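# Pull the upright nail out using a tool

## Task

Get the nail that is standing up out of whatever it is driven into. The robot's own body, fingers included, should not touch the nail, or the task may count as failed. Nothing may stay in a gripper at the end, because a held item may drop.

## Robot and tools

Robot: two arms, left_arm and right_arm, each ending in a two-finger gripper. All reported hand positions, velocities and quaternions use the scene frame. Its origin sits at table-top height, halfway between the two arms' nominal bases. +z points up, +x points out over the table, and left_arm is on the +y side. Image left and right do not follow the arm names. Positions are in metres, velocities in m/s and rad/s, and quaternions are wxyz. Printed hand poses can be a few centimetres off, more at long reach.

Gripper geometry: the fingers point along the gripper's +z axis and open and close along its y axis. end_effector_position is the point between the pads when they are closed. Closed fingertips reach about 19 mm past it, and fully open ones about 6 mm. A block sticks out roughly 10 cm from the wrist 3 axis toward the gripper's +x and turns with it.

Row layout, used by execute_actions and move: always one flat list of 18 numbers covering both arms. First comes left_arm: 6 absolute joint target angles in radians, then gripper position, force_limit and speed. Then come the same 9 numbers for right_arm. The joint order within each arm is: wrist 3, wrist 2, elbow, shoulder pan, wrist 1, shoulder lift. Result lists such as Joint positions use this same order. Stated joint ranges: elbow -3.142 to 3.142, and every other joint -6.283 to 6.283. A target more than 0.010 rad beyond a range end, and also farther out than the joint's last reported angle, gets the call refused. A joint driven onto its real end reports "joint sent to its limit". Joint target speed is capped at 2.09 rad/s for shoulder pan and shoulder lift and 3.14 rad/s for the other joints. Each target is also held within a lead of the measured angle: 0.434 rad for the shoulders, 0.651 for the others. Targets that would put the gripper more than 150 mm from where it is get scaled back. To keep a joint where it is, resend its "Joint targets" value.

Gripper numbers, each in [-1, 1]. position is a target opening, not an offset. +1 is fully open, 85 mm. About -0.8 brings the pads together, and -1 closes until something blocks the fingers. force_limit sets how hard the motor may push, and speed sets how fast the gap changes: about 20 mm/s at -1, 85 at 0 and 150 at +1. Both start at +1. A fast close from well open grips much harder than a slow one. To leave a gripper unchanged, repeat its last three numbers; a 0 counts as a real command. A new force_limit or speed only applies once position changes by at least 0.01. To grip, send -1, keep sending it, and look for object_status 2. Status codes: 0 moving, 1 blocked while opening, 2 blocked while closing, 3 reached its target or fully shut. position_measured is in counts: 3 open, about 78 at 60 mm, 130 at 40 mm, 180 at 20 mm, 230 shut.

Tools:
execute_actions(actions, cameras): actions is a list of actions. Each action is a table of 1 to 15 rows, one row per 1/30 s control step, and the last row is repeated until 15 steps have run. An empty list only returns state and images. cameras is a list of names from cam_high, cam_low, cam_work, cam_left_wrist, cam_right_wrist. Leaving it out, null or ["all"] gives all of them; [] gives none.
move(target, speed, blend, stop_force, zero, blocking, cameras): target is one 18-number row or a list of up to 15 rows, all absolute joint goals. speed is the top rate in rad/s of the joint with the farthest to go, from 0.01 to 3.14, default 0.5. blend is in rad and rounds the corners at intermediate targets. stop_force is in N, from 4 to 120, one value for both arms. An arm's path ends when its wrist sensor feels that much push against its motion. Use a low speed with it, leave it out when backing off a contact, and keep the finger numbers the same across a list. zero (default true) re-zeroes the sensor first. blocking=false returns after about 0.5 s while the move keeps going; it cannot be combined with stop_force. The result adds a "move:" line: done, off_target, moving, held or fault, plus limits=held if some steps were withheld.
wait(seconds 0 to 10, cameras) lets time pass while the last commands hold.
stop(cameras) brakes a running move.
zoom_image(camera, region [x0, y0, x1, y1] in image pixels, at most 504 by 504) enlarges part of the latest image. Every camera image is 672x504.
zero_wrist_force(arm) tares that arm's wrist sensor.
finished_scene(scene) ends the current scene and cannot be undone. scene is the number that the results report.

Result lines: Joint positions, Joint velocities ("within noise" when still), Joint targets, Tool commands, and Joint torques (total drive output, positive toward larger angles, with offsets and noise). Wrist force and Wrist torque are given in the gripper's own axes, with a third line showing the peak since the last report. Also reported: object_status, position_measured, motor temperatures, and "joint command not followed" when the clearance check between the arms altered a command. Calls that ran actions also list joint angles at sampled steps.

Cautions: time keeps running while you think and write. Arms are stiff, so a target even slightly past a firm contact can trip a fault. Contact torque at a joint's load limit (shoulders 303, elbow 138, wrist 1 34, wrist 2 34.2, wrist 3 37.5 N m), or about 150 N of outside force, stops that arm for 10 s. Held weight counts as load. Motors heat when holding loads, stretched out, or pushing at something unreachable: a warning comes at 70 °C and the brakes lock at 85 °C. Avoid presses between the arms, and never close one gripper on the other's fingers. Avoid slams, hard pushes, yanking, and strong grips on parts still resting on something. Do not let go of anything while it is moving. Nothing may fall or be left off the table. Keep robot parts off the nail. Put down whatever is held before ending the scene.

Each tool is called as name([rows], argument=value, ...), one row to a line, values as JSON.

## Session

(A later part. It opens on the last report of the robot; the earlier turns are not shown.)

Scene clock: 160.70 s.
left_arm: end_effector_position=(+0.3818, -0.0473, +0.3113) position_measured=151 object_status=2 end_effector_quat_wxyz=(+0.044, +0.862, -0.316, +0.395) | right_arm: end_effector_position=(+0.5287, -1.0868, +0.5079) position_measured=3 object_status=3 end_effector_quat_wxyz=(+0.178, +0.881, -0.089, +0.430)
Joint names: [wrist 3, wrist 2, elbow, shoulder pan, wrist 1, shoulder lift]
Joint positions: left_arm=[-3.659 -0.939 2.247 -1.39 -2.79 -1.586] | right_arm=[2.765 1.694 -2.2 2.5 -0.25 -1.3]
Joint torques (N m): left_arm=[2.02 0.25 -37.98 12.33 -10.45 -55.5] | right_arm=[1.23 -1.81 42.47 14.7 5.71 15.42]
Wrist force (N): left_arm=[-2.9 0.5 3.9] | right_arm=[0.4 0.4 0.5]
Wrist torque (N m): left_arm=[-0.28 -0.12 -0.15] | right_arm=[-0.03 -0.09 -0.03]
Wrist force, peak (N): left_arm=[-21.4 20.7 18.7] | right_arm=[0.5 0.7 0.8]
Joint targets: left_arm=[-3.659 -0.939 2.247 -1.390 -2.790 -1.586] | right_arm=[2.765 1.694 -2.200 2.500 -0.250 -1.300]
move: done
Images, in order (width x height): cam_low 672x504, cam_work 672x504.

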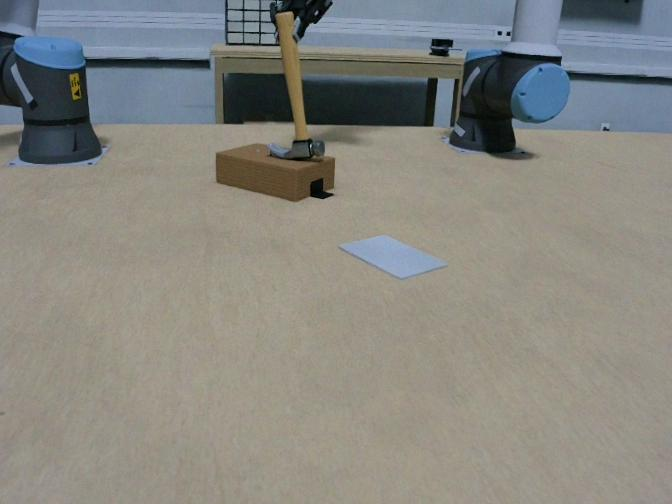

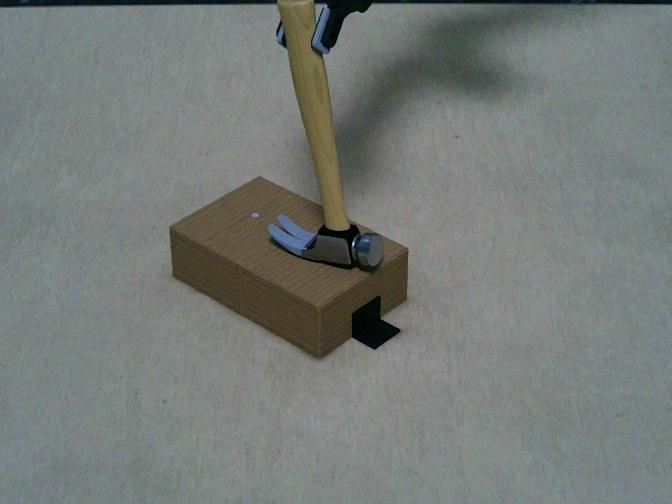

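execute_actions(actions=[])

zoom_image(camera="cam_high", region=[200, 140, 300, 220])

zoom_image(camera="cam_low", region=[250, 130, 310, 178])

zoom_image(camera="cam_work", region=[250, 200, 330, 270])

Scene clock: 161.17 s.
left_arm: end_effector_position=(+0.3818, -0.0473, +0.3113) position_measured=151 object_status=2 end_effector_quat_wxyz=(+0.044, +0.862, -0.316, +0.395) | right_arm: end_effector_position=(+0.5287, -1.0868, +0.5079) position_measured=3 object_status=3 end_effector_quat_wxyz=(+0.178, +0.881, -0.089, +0.430)
Joint names: [wrist 3, wrist 2, elbow, shoulder pan, wrist 1, shoulder lift]
Joint positions: left_arm=[-3.659 -0.939 2.247 -1.39 -2.79 -1.586] | right_arm=[2.765 1.694 -2.2 2.5 -0.25 -1.3]
Joint velocities: within noise
Joint torques (N m): left_arm=[1.91 0.21 -39.47 14.02 -10.2 -55.68] | right_arm=[1.59 -1.95 42.61 15.38 5.93 15.27]
Motor temperatures (°C): left_arm=[32 33 29 27 36 30] | right_arm=[34 25 29 31 37 30]
Wrist force (N): left_arm=[-3.1 0.4 3.7] | right_arm=[0.3 0.1 0.7]
Wrist torque (N m): left_arm=[-0.31 -0.09 -0.15] | right_arm=[-0.08 -0.07 -0.04]
Wrist force, peak (N): left_arm=[-3.0 0.6 4.1] | right_arm=[0.6 0.5 0.5]
Joint targets: left_arm=[-3.659 -0.939 2.247 -1.390 -2.790 -1.586] | right_arm=[2.765 1.694 -2.200 2.500 -0.250 -1.300]
Tool commands: left_gripper/position=-1.0 left_gripper/force_limit=+1.0 left_gripper/speed=-0.1 right_gripper/position=+1.0 right_gripper/force_limit=+1.0 right_gripper/speed=+1.0

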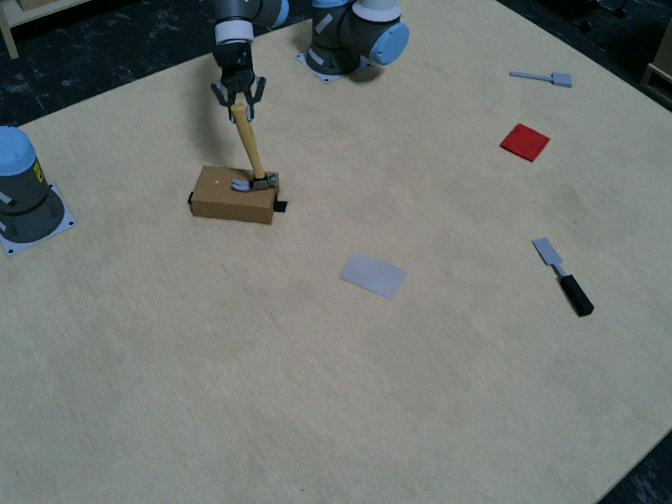

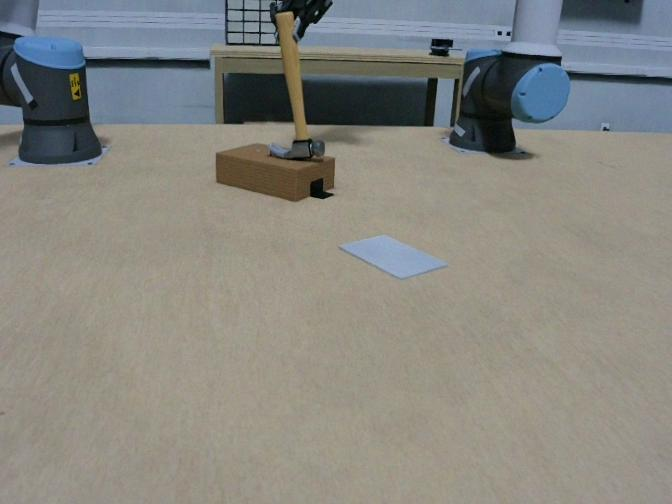

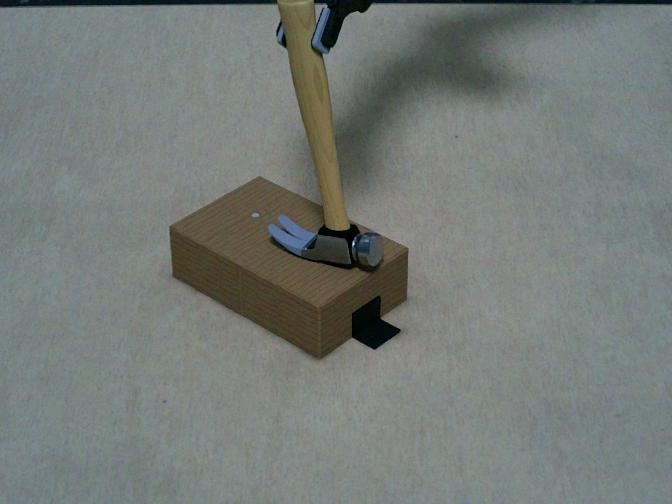

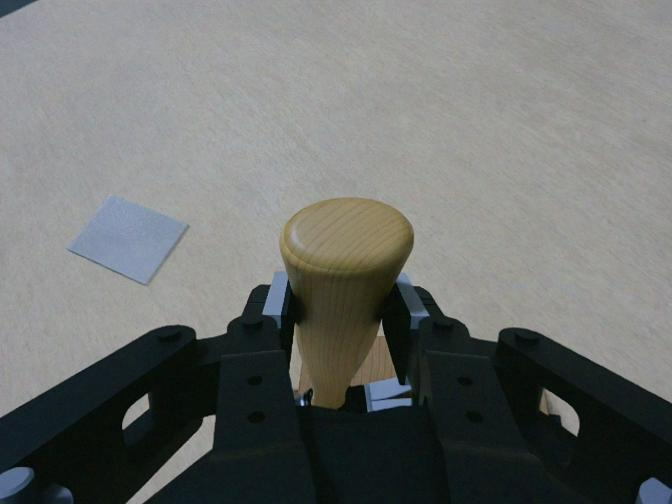

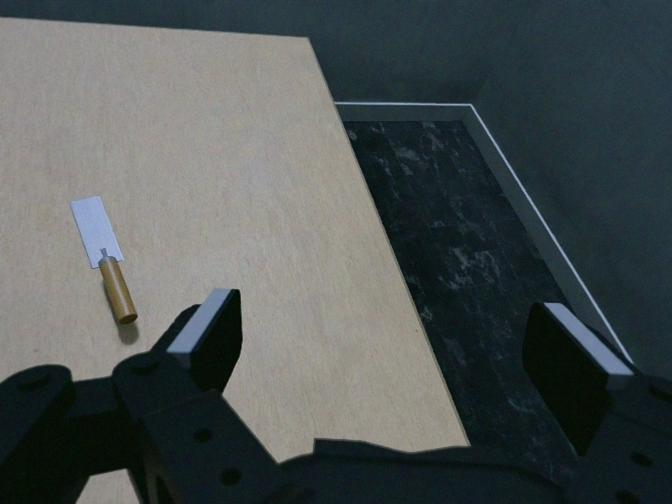

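Scaled by 5.040 from the camera's 672x504 image, which has a finer 960x720 frame.

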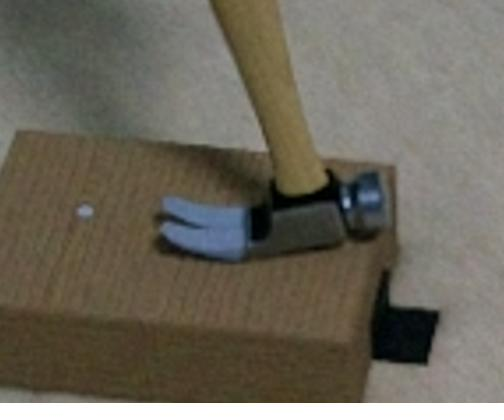

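Scaled by 8.400 from the camera's 672x504 image, which has a finer 960x720 frame.

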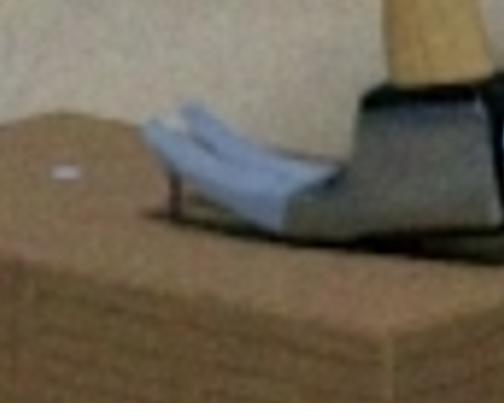

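Scaled by 6.300 from the camera's 672x504 image, which has a finer 960x720 frame.

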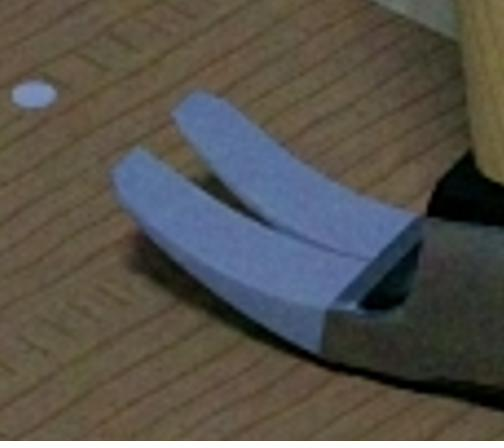

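move(target=[-3.6173,-0.9605,2.268,-1.3496,-2.8175,-1.6037,-1,1,-0.1,2.765,1.694,-2.2,2.5,-0.25,-1.3,1,1,1], speed=0.03, stop_force=20, cameras=["cam_work","cam_low","cam_high"])

zoom_image(camera="cam_work", region=[220, 180, 380, 300])

zoom_image(camera="cam_low", region=[240, 120, 330, 180])

zoom_image(camera="cam_high", region=[200, 140, 300, 220])

Scene clock: 164.57 s.
left_arm: end_effector_position=(+0.3994, -0.0230, +0.3123) position_measured=151 object_status=2 end_effector_quat_wxyz=(+0.044, +0.862, -0.316, +0.395) | right_arm: end_effector_position=(+0.5287, -1.0868, +0.5079) position_measured=3 object_status=3 end_effector_quat_wxyz=(+0.178, +0.881, -0.089, +0.430)
Joint names: [wrist 3, wrist 2, elbow, shoulder pan, wrist 1, shoulder lift]
Joint positions: left_arm=[-3.617 -0.961 2.268 -1.35 -2.818 -1.604] | right_arm=[2.765 1.694 -2.2 2.5 -0.25 -1.3]
Joint torques (N m): left_arm=[1.93 -0.26 -37.92 11.69 -10.58 -52.57] | right_arm=[1.16 -1.88 43.29 16.57 6.01 17.46]
Wrist force (N): left_arm=[-3.0 0.6 4.0] | right_arm=[0.4 -0.1 0.7]
Wrist torque (N m): left_arm=[-0.25 -0.08 -0.14] | right_arm=[-0.12 -0.09 -0.04]
Wrist force, peak (N): left_arm=[-3.1 0.4 4.2] | right_arm=[0.9 0.6 0.2]
Joint targets: left_arm=[-3.617 -0.960 2.268 -1.350 -2.817 -1.604] | right_arm=[2.765 1.694 -2.200 2.500 -0.250 -1.300]
move: done
Images, in order (width x height): cam_high 672x504, cam_low 672x504, cam_work 672x504.

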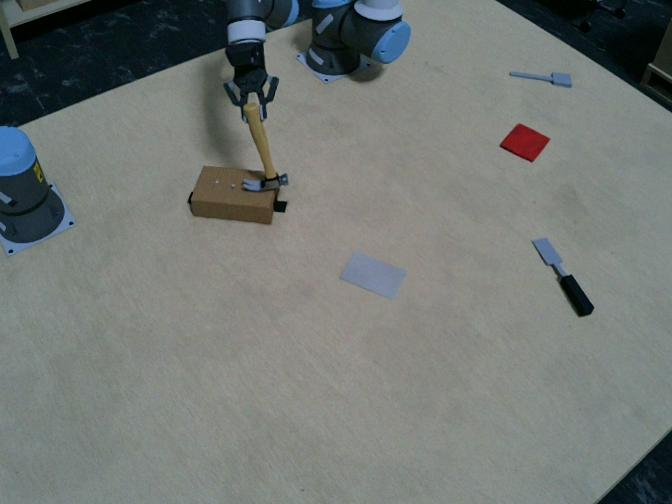

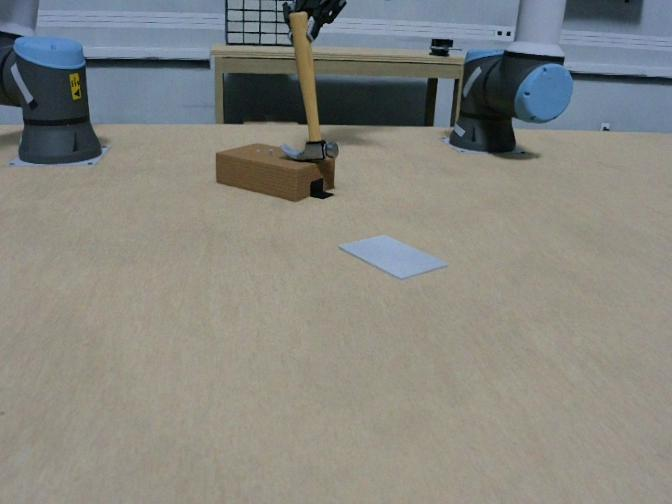

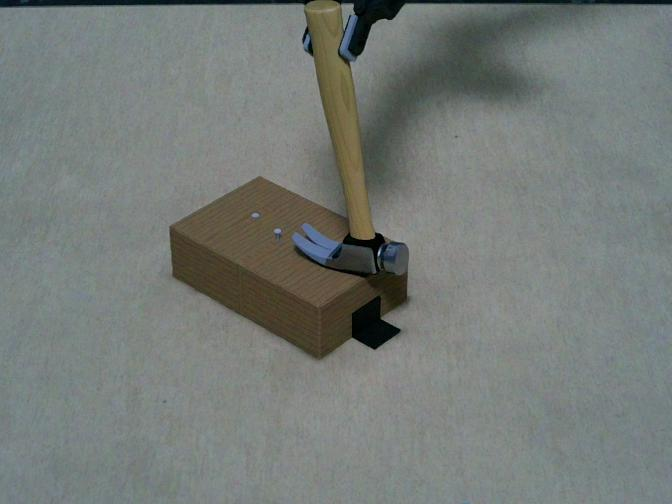

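Scaled by 3.150 from the camera's 672x504 image, which has a finer 960x720 frame.

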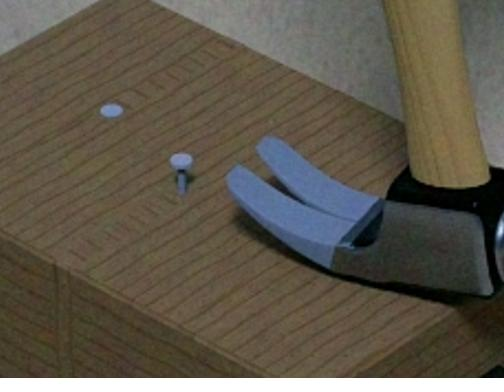

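Scaled by 5.600 from the camera's 672x504 image, which has a finer 960x720 frame.

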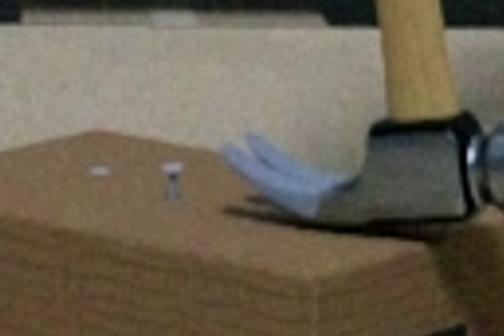

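Scaled by 5.040 from the camera's 672x504 image, which has a finer 960x720 frame.

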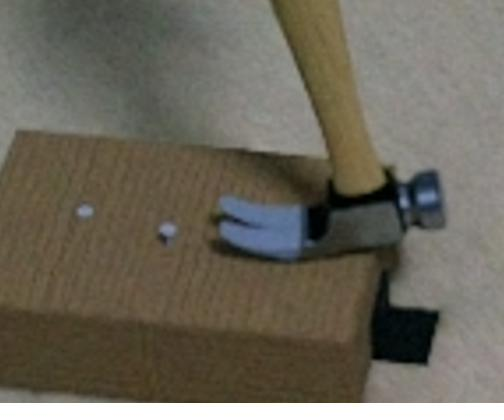

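move(target=[-3.6935,-0.6749,2.1748,-1.5208,-2.5173,-1.4998,-1,1,-0.1,2.765,1.694,-2.2,2.5,-0.25,-1.3,1,1,1], speed=0.1, stop_force=20, cameras=["cam_work","cam_low","cam_high"])

zoom_image(camera="cam_work", region=[220, 180, 380, 300])

zoom_image(camera="cam_low", region=[240, 120, 330, 180])

zoom_image(camera="cam_high", region=[200, 140, 300, 220])

Scene clock: 170.83 s.
left_arm: end_effector_position=(+0.3533, -0.0864, +0.2959) position_measured=151 object_status=2 end_effector_quat_wxyz=(-0.110, +0.814, -0.371, +0.432) | right_arm: end_effector_position=(+0.5287, -1.0868, +0.5079) position_measured=3 object_status=3 end_effector_quat_wxyz=(+0.178, +0.881, -0.089, +0.430)
Joint names: [wrist 3, wrist 2, elbow, shoulder pan, wrist 1, shoulder lift]
Joint positions: left_arm=[-3.694 -0.675 2.175 -1.521 -2.517 -1.5] | right_arm=[2.765 1.694 -2.2 2.5 -0.25 -1.3]
Joint torques (N m): left_arm=[-1.73 6.84 -48.98 -12 -1.63 -29.91] | right_arm=[1.49 -1.7 43.27 15.75 6.37 16.85]
Wrist force (N): left_arm=[-2.6 2.3 3.3] | right_arm=[0.6 0.1 0.5]
Wrist torque (N m): left_arm=[-0.47 -0.12 -0.38] | right_arm=[-0.07 -0.11 -0.03]
Wrist force, peak (N): left_arm=[19.4 -2.4 -21.0] | right_arm=[0.7 0.6 0.9]
Joint targets: left_arm=[-3.694 -0.675 2.175 -1.521 -2.517 -1.500] | right_arm=[2.765 1.694 -2.200 2.500 -0.250 -1.300]
move: done
Images, in order (width x height): cam_high 672x504, cam_low 672x504, cam_work 672x504.

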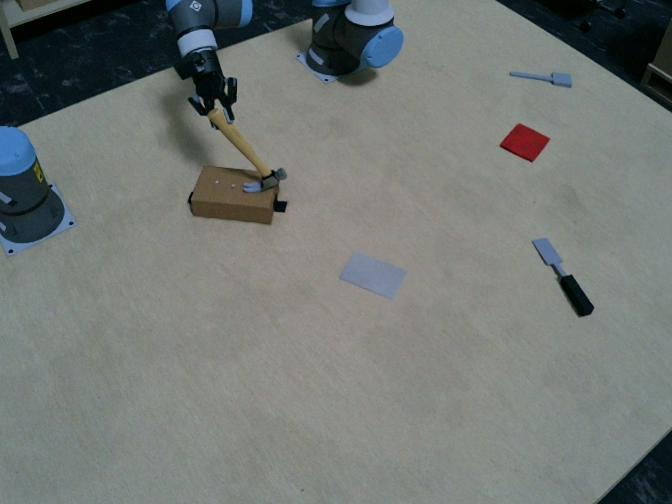

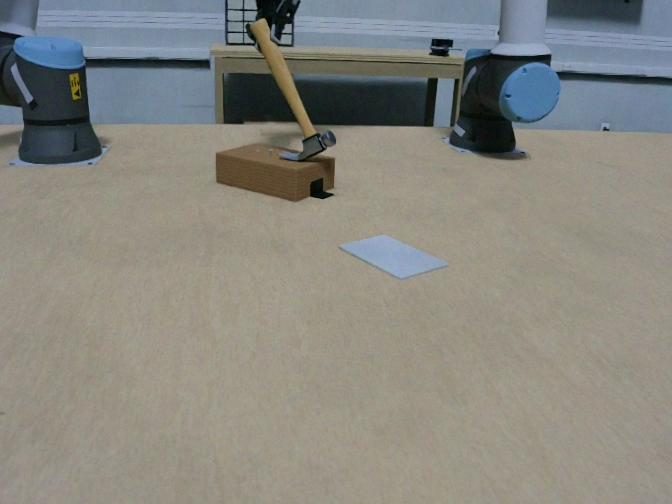

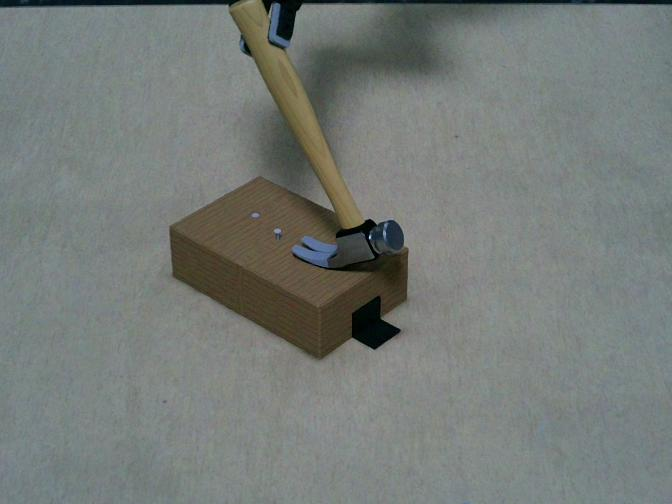

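Scaled by 3.150 from the camera's 672x504 image, which has a finer 960x720 frame.

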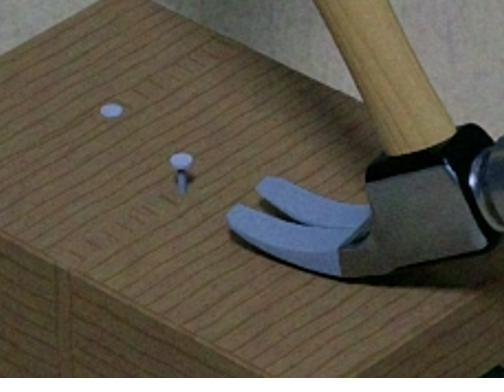

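Scaled by 5.600 from the camera's 672x504 image, which has a finer 960x720 frame.

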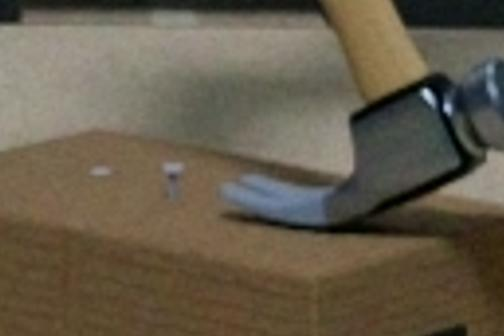

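Scaled by 5.040 from the camera's 672x504 image, which has a finer 960x720 frame.

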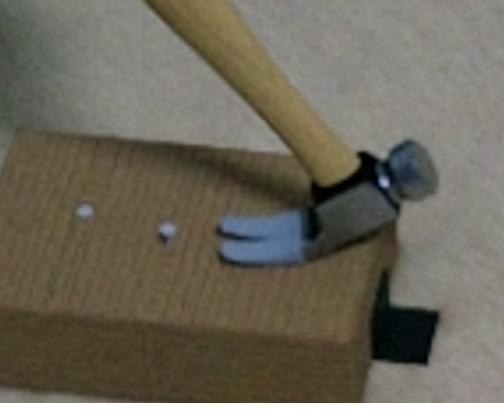

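move([
  [-3.7523,-0.5938,2.1282,-1.571,-2.3789,-1.4458,-1,1,-0.1,2.765,1.694,-2.2,2.5,-0.25,-1.3,1,1,1],
  [-3.7971,-0.5911,2.0918,-1.5962,-2.3294,-1.4216,-1,1,-0.1,2.765,1.694,-2.2,2.5,-0.25,-1.3,1,1,1],
], speed=[0.05,0.015], stop_force=12, cameras=["cam_work","cam_low","cam_high"])

zoom_image(camera="cam_work", region=[220, 180, 380, 300])

zoom_image(camera="cam_low", region=[240, 120, 330, 180])

zoom_image(camera="cam_high", region=[200, 140, 300, 220])

Scene clock: 178.63 s.
left_arm: end_effector_position=(+0.3171, -0.1362, +0.2846) position_measured=151 object_status=2 end_effector_quat_wxyz=(-0.163, +0.792, -0.388, +0.442) | right_arm: end_effector_position=(+0.5287, -1.0868, +0.5079) position_measured=3 object_status=3 end_effector_quat_wxyz=(+0.178, +0.881, -0.089, +0.430)
Joint names: [wrist 3, wrist 2, elbow, shoulder pan, wrist 1, shoulder lift]
Joint positions: left_arm=[-3.797 -0.591 2.092 -1.596 -2.329 -1.422] | right_arm=[2.765 1.694 -2.2 2.5 -0.25 -1.3]
Joint torques (N m): left_arm=[-1.56 6.97 -48.41 -9.62 -1.37 -39.3] | right_arm=[1.26 -1.7 43.49 14 6.91 16.42]
Wrist force (N): left_arm=[-2.1 3.3 2.5] | right_arm=[0.3 0.3 0.4]
Wrist torque (N m): left_arm=[-0.43 -0.16 -0.53] | right_arm=[-0.05 -0.06 -0.04]
Wrist force, peak (N): left_arm=[-2.3 3.6 3.0] | right_arm=[0.9 0.6 0.6]
Joint targets: left_arm=[-3.797 -0.591 2.092 -1.596 -2.329 -1.422] | right_arm=[2.765 1.694 -2.200 2.500 -0.250 -1.300]
move: done
Images, in order (width x height): cam_high 672x504, cam_low 672x504, cam_work 672x504.

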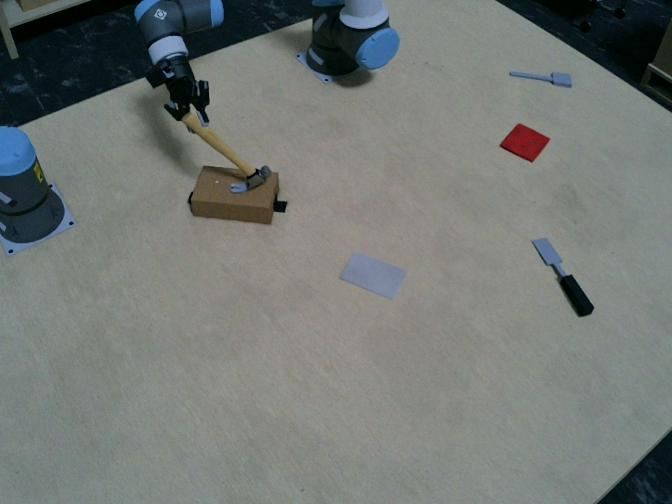

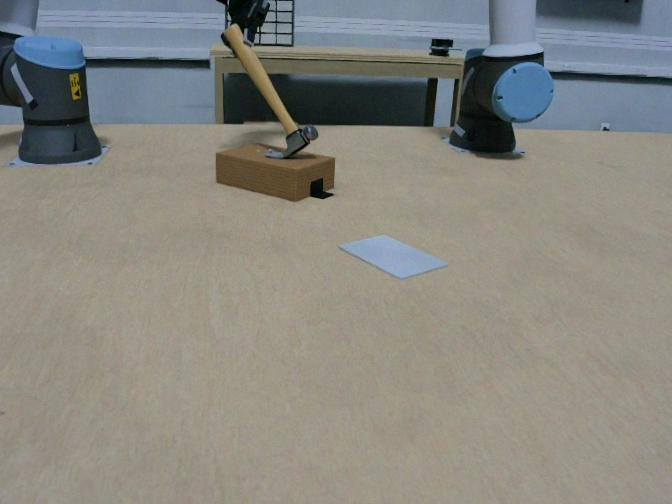

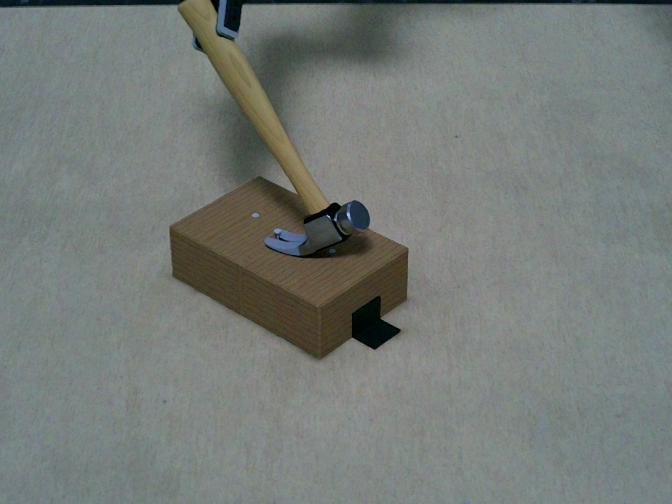

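Scaled by 3.150 from the camera's 672x504 image, which has a finer 960x720 frame.

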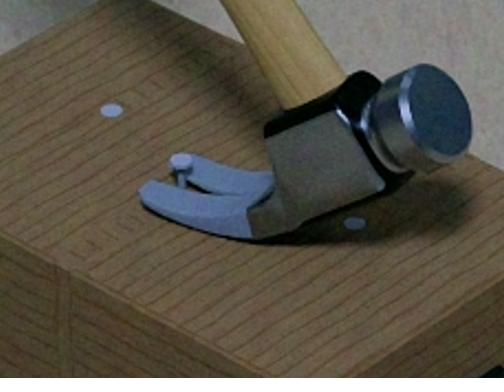

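Scaled by 5.600 from the camera's 672x504 image, which has a finer 960x720 frame.

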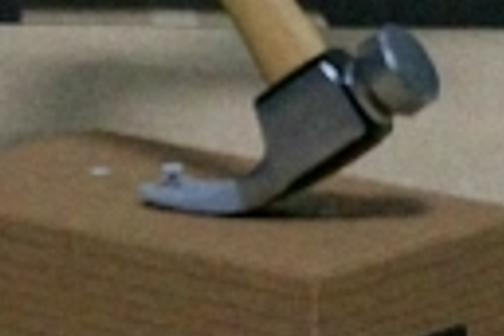

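Scaled by 5.040 from the camera's 672x504 image, which has a finer 960x720 frame.

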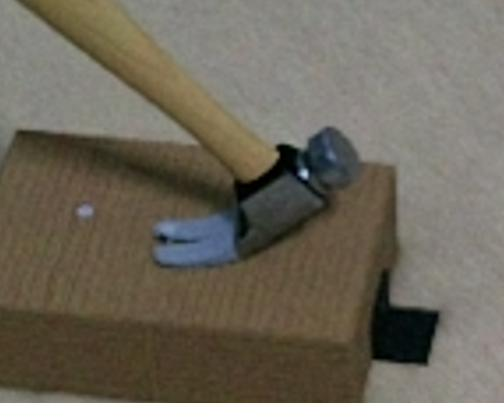

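move(target=[-3.815,-0.5902,2.0758,-1.6062,-2.3086,-1.4117,-1,1,-0.1,2.765,1.694,-2.2,2.5,-0.25,-1.3,1,1,1], speed=0.015, stop_force=10, cameras=["cam_work","cam_low","cam_high"])

zoom_image(camera="cam_work", region=[220, 180, 380, 300])

zoom_image(camera="cam_low", region=[240, 120, 330, 180])

Scene clock: 181.63 s.
left_arm: end_effector_position=(+0.3101, -0.1459, +0.2846) position_measured=151 object_status=2 end_effector_quat_wxyz=(-0.163, +0.792, -0.388, +0.443) | right_arm: end_effector_position=(+0.5287, -1.0868, +0.5079) position_measured=3 object_status=3 end_effector_quat_wxyz=(+0.178, +0.881, -0.089, +0.430)
Joint names: [wrist 3, wrist 2, elbow, shoulder pan, wrist 1, shoulder lift]
Joint positions: left_arm=[-3.815 -0.59 2.076 -1.606 -2.309 -1.412] | right_arm=[2.765 1.694 -2.2 2.5 -0.25 -1.3]
Joint torques (N m): left_arm=[-1.68 6.87 -50.76 -12.71 -0.94 -39.57] | right_arm=[1.24 -1.71 44.22 15.7 7.03 15.95]
Wrist force (N): left_arm=[-2.4 3.1 2.9] | right_arm=[0.7 0.3 0.4]
Wrist torque (N m): left_arm=[-0.48 -0.25 -0.50] | right_arm=[-0.04 -0.13 -0.03]
Wrist force, peak (N): left_arm=[-2.6 3.4 2.9] | right_arm=[0.7 0.7 0.8]
Joint targets: left_arm=[-3.815 -0.590 2.076 -1.606 -2.309 -1.412] | right_arm=[2.765 1.694 -2.200 2.500 -0.250 -1.300]
move: done
Images, in order (width x height): cam_high 672x504, cam_low 672x504, cam_work 672x504.

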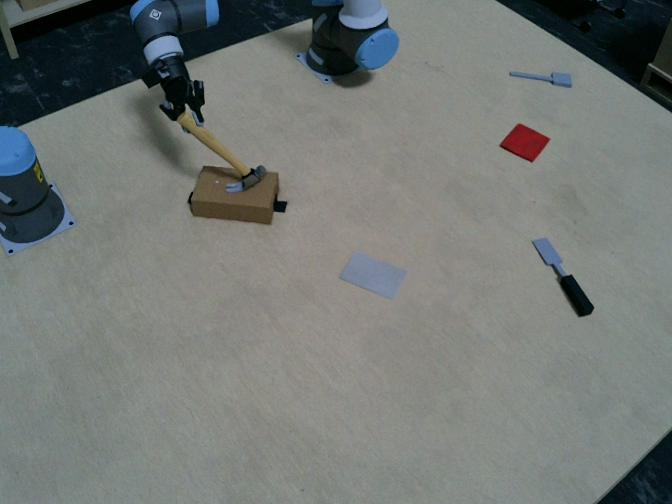

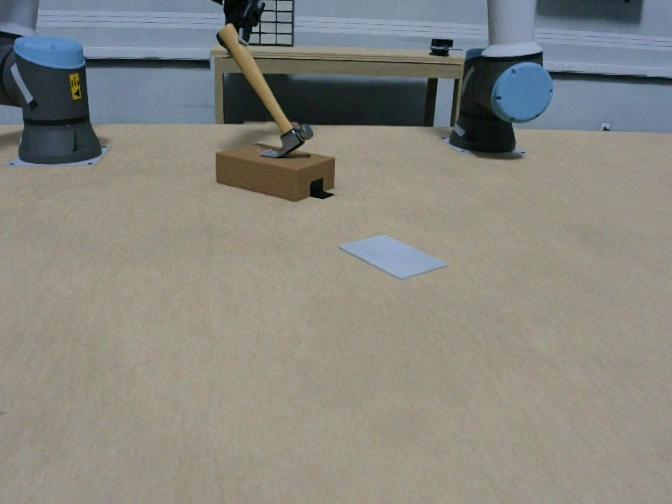

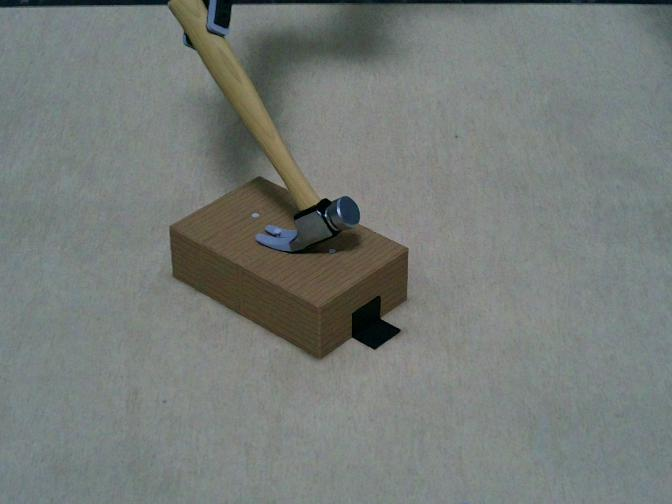

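Scaled by 3.150 from the camera's 672x504 image, which has a finer 960x720 frame.

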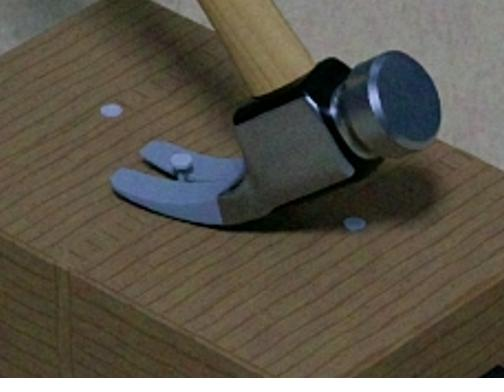

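Scaled by 5.600 from the camera's 672x504 image, which has a finer 960x720 frame.

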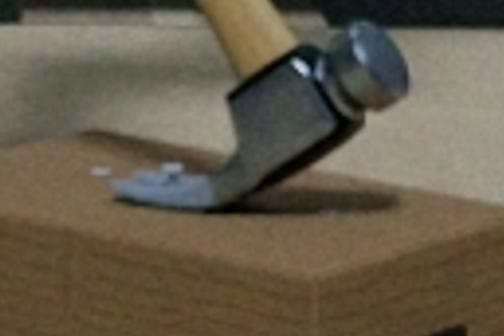

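move(target=[-3.8236,-0.5898,2.0677,-1.611,-2.2983,-1.4066,-1,1,-0.1,2.765,1.694,-2.2,2.5,-0.25,-1.3,1,1,1], speed=0.012, stop_force=10, cameras=["cam_work","cam_low","cam_high"])

zoom_image(camera="cam_work", region=[220, 180, 380, 300])

zoom_image(camera="cam_low", region=[240, 120, 330, 180])

Scene clock: 183.83 s.
left_arm: end_effector_position=(+0.3066, -0.1507, +0.2846) position_measured=151 object_status=2 end_effector_quat_wxyz=(-0.163, +0.792, -0.388, +0.443) | right_arm: end_effector_position=(+0.5287, -1.0868, +0.5079) position_measured=3 object_status=3 end_effector_quat_wxyz=(+0.178, +0.881, -0.089, +0.430)
Joint names: [wrist 3, wrist 2, elbow, shoulder pan, wrist 1, shoulder lift]
Joint positions: left_arm=[-3.824 -0.59 2.068 -1.611 -2.298 -1.407] | right_arm=[2.765 1.694 -2.2 2.5 -0.25 -1.3]
Joint torques (N m): left_arm=[-2.76 7.41 -57.11 -18.37 -2.91 -43.06] | right_arm=[1.22 -1.75 43.64 14.8 7.12 17.03]
Wrist force (N): left_arm=[-8.8 1.8 8.8] | right_arm=[0.1 0.3 0.4]
Wrist torque (N m): left_arm=[0.12 -0.29 0.05] | right_arm=[-0.05 -0.03 -0.04]
Wrist force, peak (N): left_arm=[-8.9 1.6 8.9] | right_arm=[0.4 0.8 0.9]
Joint targets: left_arm=[-3.824 -0.590 2.068 -1.611 -2.298 -1.407] | right_arm=[2.765 1.694 -2.200 2.500 -0.250 -1.300]
move: done
Images, in order (width x height): cam_high 672x504, cam_low 672x504, cam_work 672x504.

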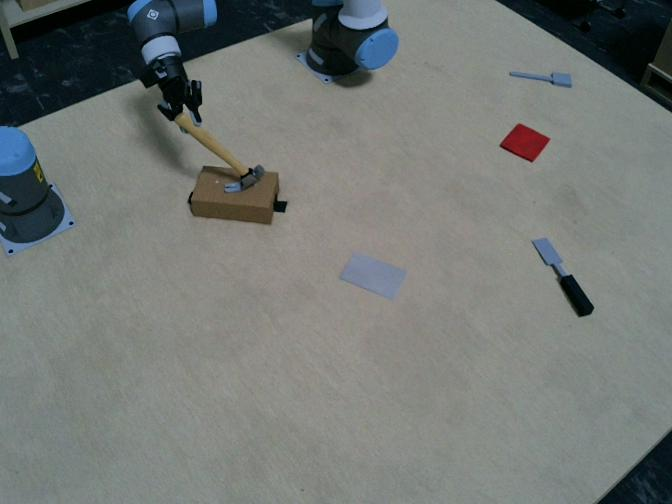

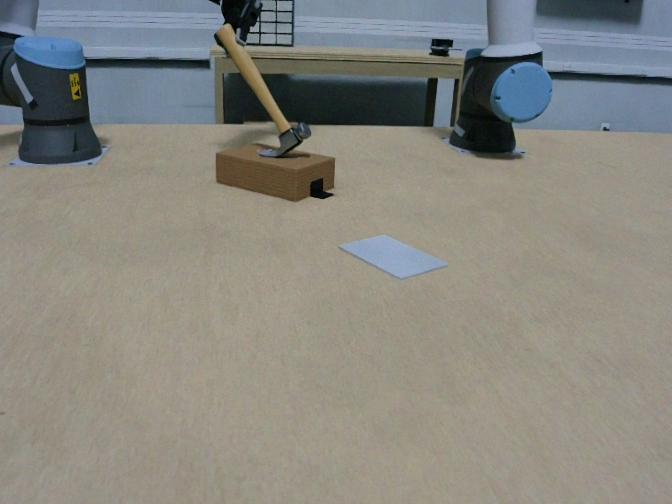

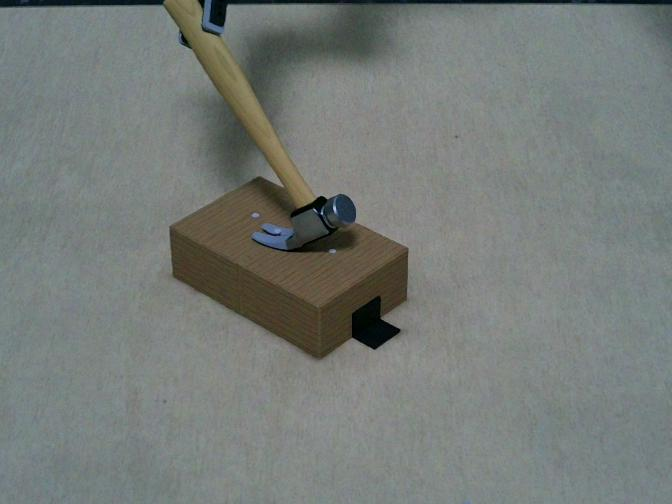

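Scaled by 3.150 from the camera's 672x504 image, which has a finer 960x720 frame.

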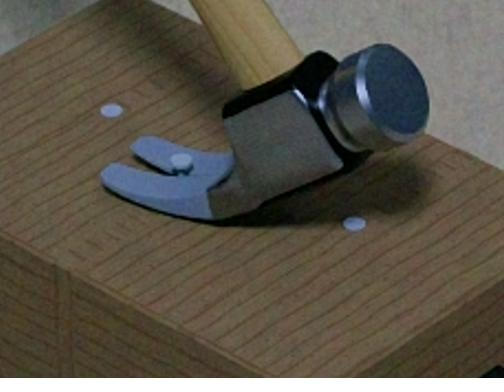

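Scaled by 5.600 from the camera's 672x504 image, which has a finer 960x720 frame.

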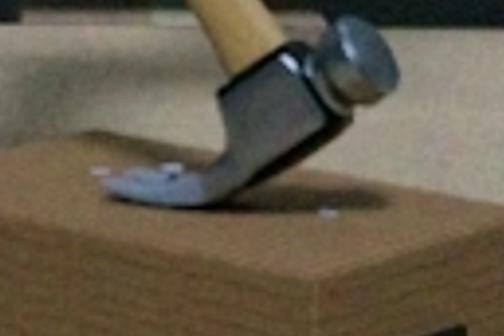

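move(target=[-3.7742,-0.6626,2.1127,-1.5722,-2.4342,-1.4575,-1,1,-0.1,2.765,1.694,-2.2,2.5,-0.25,-1.3,1,1,1], speed=0.03, stop_force=90, cameras=["cam_work","cam_low"])

zoom_image(camera="cam_work", region=[220, 180, 380, 300])

zoom_image(camera="cam_low", region=[240, 120, 330, 180])

Scene clock: 191.63 s.
left_arm: end_effector_position=(+0.3216, -0.1301, +0.2951) position_measured=151 object_status=2 end_effector_quat_wxyz=(-0.110, +0.814, -0.371, +0.432) | right_arm: end_effector_position=(+0.5287, -1.0868, +0.5079) position_measured=3 object_status=3 end_effector_quat_wxyz=(+0.178, +0.881, -0.089, +0.430)
Joint names: [wrist 3, wrist 2, elbow, shoulder pan, wrist 1, shoulder lift]
Joint positions: left_arm=[-3.774 -0.663 2.113 -1.572 -2.434 -1.457] | right_arm=[2.765 1.694 -2.2 2.5 -0.25 -1.3]
Joint torques (N m): left_arm=[1.49 5.31 -60.9 5.37 -18.37 -84.12] | right_arm=[1.14 -1.55 43.72 15.26 7.45 16.42]
Wrist force (N): left_arm=[-25.5 7.2 24.3] | right_arm=[0.5 0.6 0.5]
Wrist torque (N m): left_arm=[0.15 -0.49 0.16] | right_arm=[0.00 -0.10 -0.04]
Wrist force, peak (N): left_arm=[-26.0 7.2 24.5] | right_arm=[0.5 0.7 0.8]
Joint targets: left_arm=[-3.774 -0.663 2.113 -1.572 -2.434 -1.458] | right_arm=[2.765 1.694 -2.200 2.500 -0.250 -1.300]
move: done
Images, in order (width x height): cam_low 672x504, cam_work 672x504.

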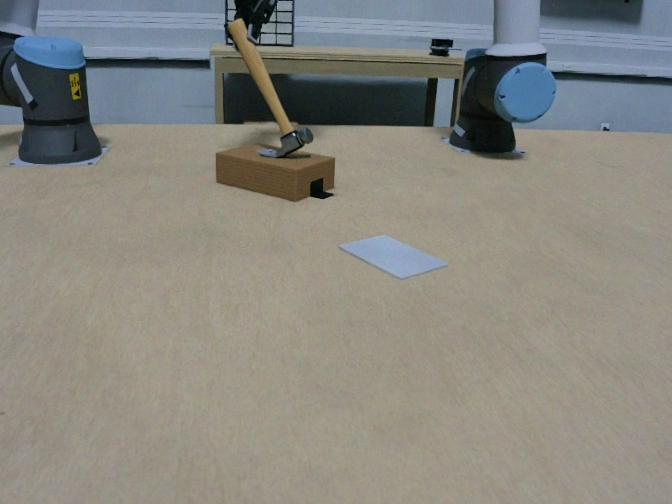

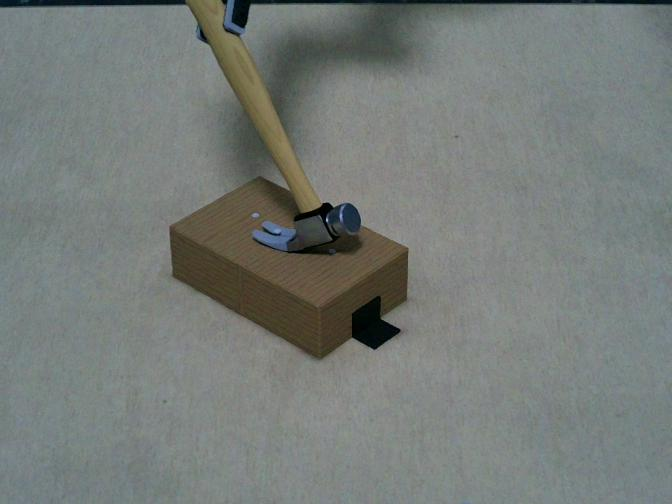

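Scaled by 3.150 from the camera's 672x504 image, which has a finer 960x720 frame.

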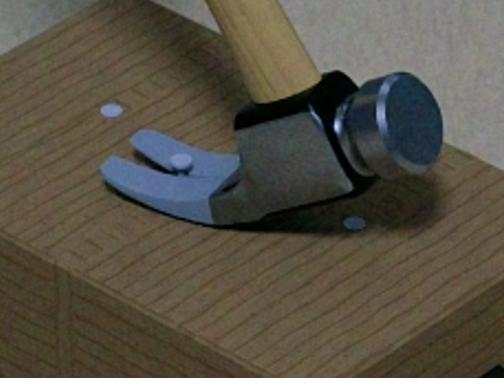

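Scaled by 5.600 from the camera's 672x504 image, which has a finer 960x720 frame.

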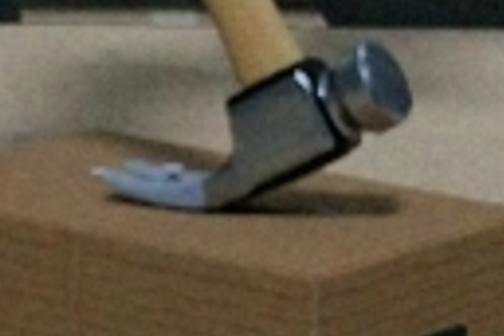

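move(target=[-3.7239,-0.7823,2.1723,-1.5052,-2.6084,-1.5206,-1,1,-0.1,2.765,1.694,-2.2,2.5,-0.25,-1.3,1,1,1], speed=0.03, stop_force=80, cameras=["cam_work","cam_low"])

zoom_image(camera="cam_work", region=[220, 180, 380, 300])

zoom_image(camera="cam_low", region=[240, 120, 330, 180])

Scene clock: 198.67 s.
left_arm: end_effector_position=(+0.3438, -0.0996, +0.3056) position_measured=151 object_status=2 end_effector_quat_wxyz=(-0.033, +0.841, -0.345, +0.415) | right_arm: end_effector_position=(+0.5287, -1.0868, +0.5079) position_measured=3 object_status=3 end_effector_quat_wxyz=(+0.178, +0.881, -0.089, +0.430)
Joint names: [wrist 3, wrist 2, elbow, shoulder pan, wrist 1, shoulder lift]
Joint positions: left_arm=[-3.724 -0.782 2.172 -1.505 -2.608 -1.521] | right_arm=[2.765 1.694 -2.2 2.5 -0.25 -1.3]
Joint torques (N m): left_arm=[1.66 2.83 -57.63 7.58 -18.23 -72.92] | right_arm=[1.29 -1.37 44.36 15.94 7.86 16.45]
Wrist force (N): left_arm=[-21.8 3.1 21.0] | right_arm=[0.4 0.7 0.4]
Wrist torque (N m): left_arm=[0.39 -0.42 0.47] | right_arm=[0.02 -0.08 -0.04]
Wrist force, peak (N): left_arm=[-26.2 7.6 24.7] | right_arm=[0.9 0.4 0.5]
Joint targets: left_arm=[-3.724 -0.782 2.172 -1.505 -2.608 -1.521] | right_arm=[2.765 1.694 -2.200 2.500 -0.250 -1.300]
move: done
Images, in order (width x height): cam_low 672x504, cam_work 672x504.

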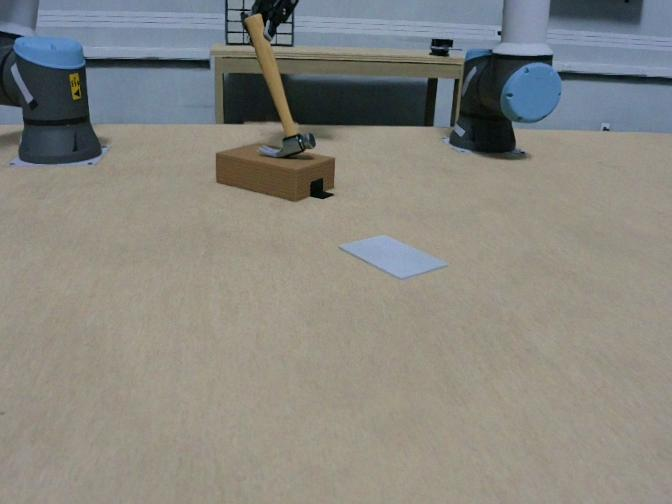

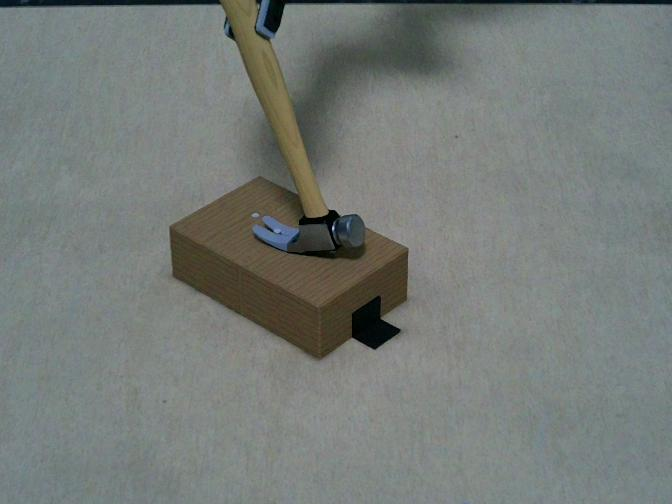

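Scaled by 3.150 from the camera's 672x504 image, which has a finer 960x720 frame.

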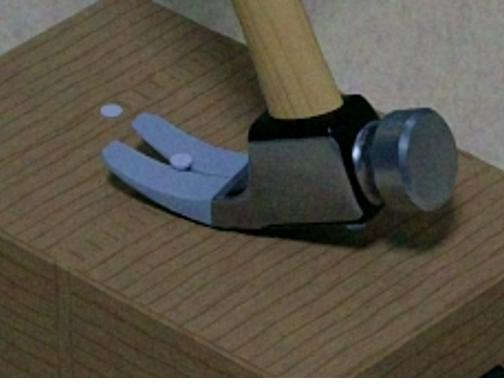

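Scaled by 5.600 from the camera's 672x504 image, which has a finer 960x720 frame.

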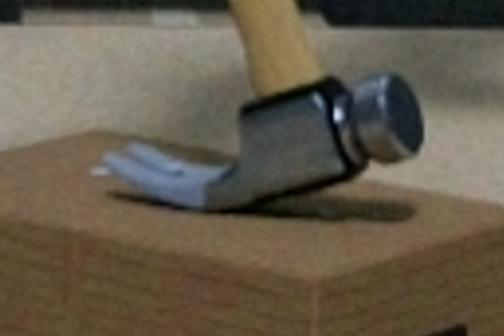

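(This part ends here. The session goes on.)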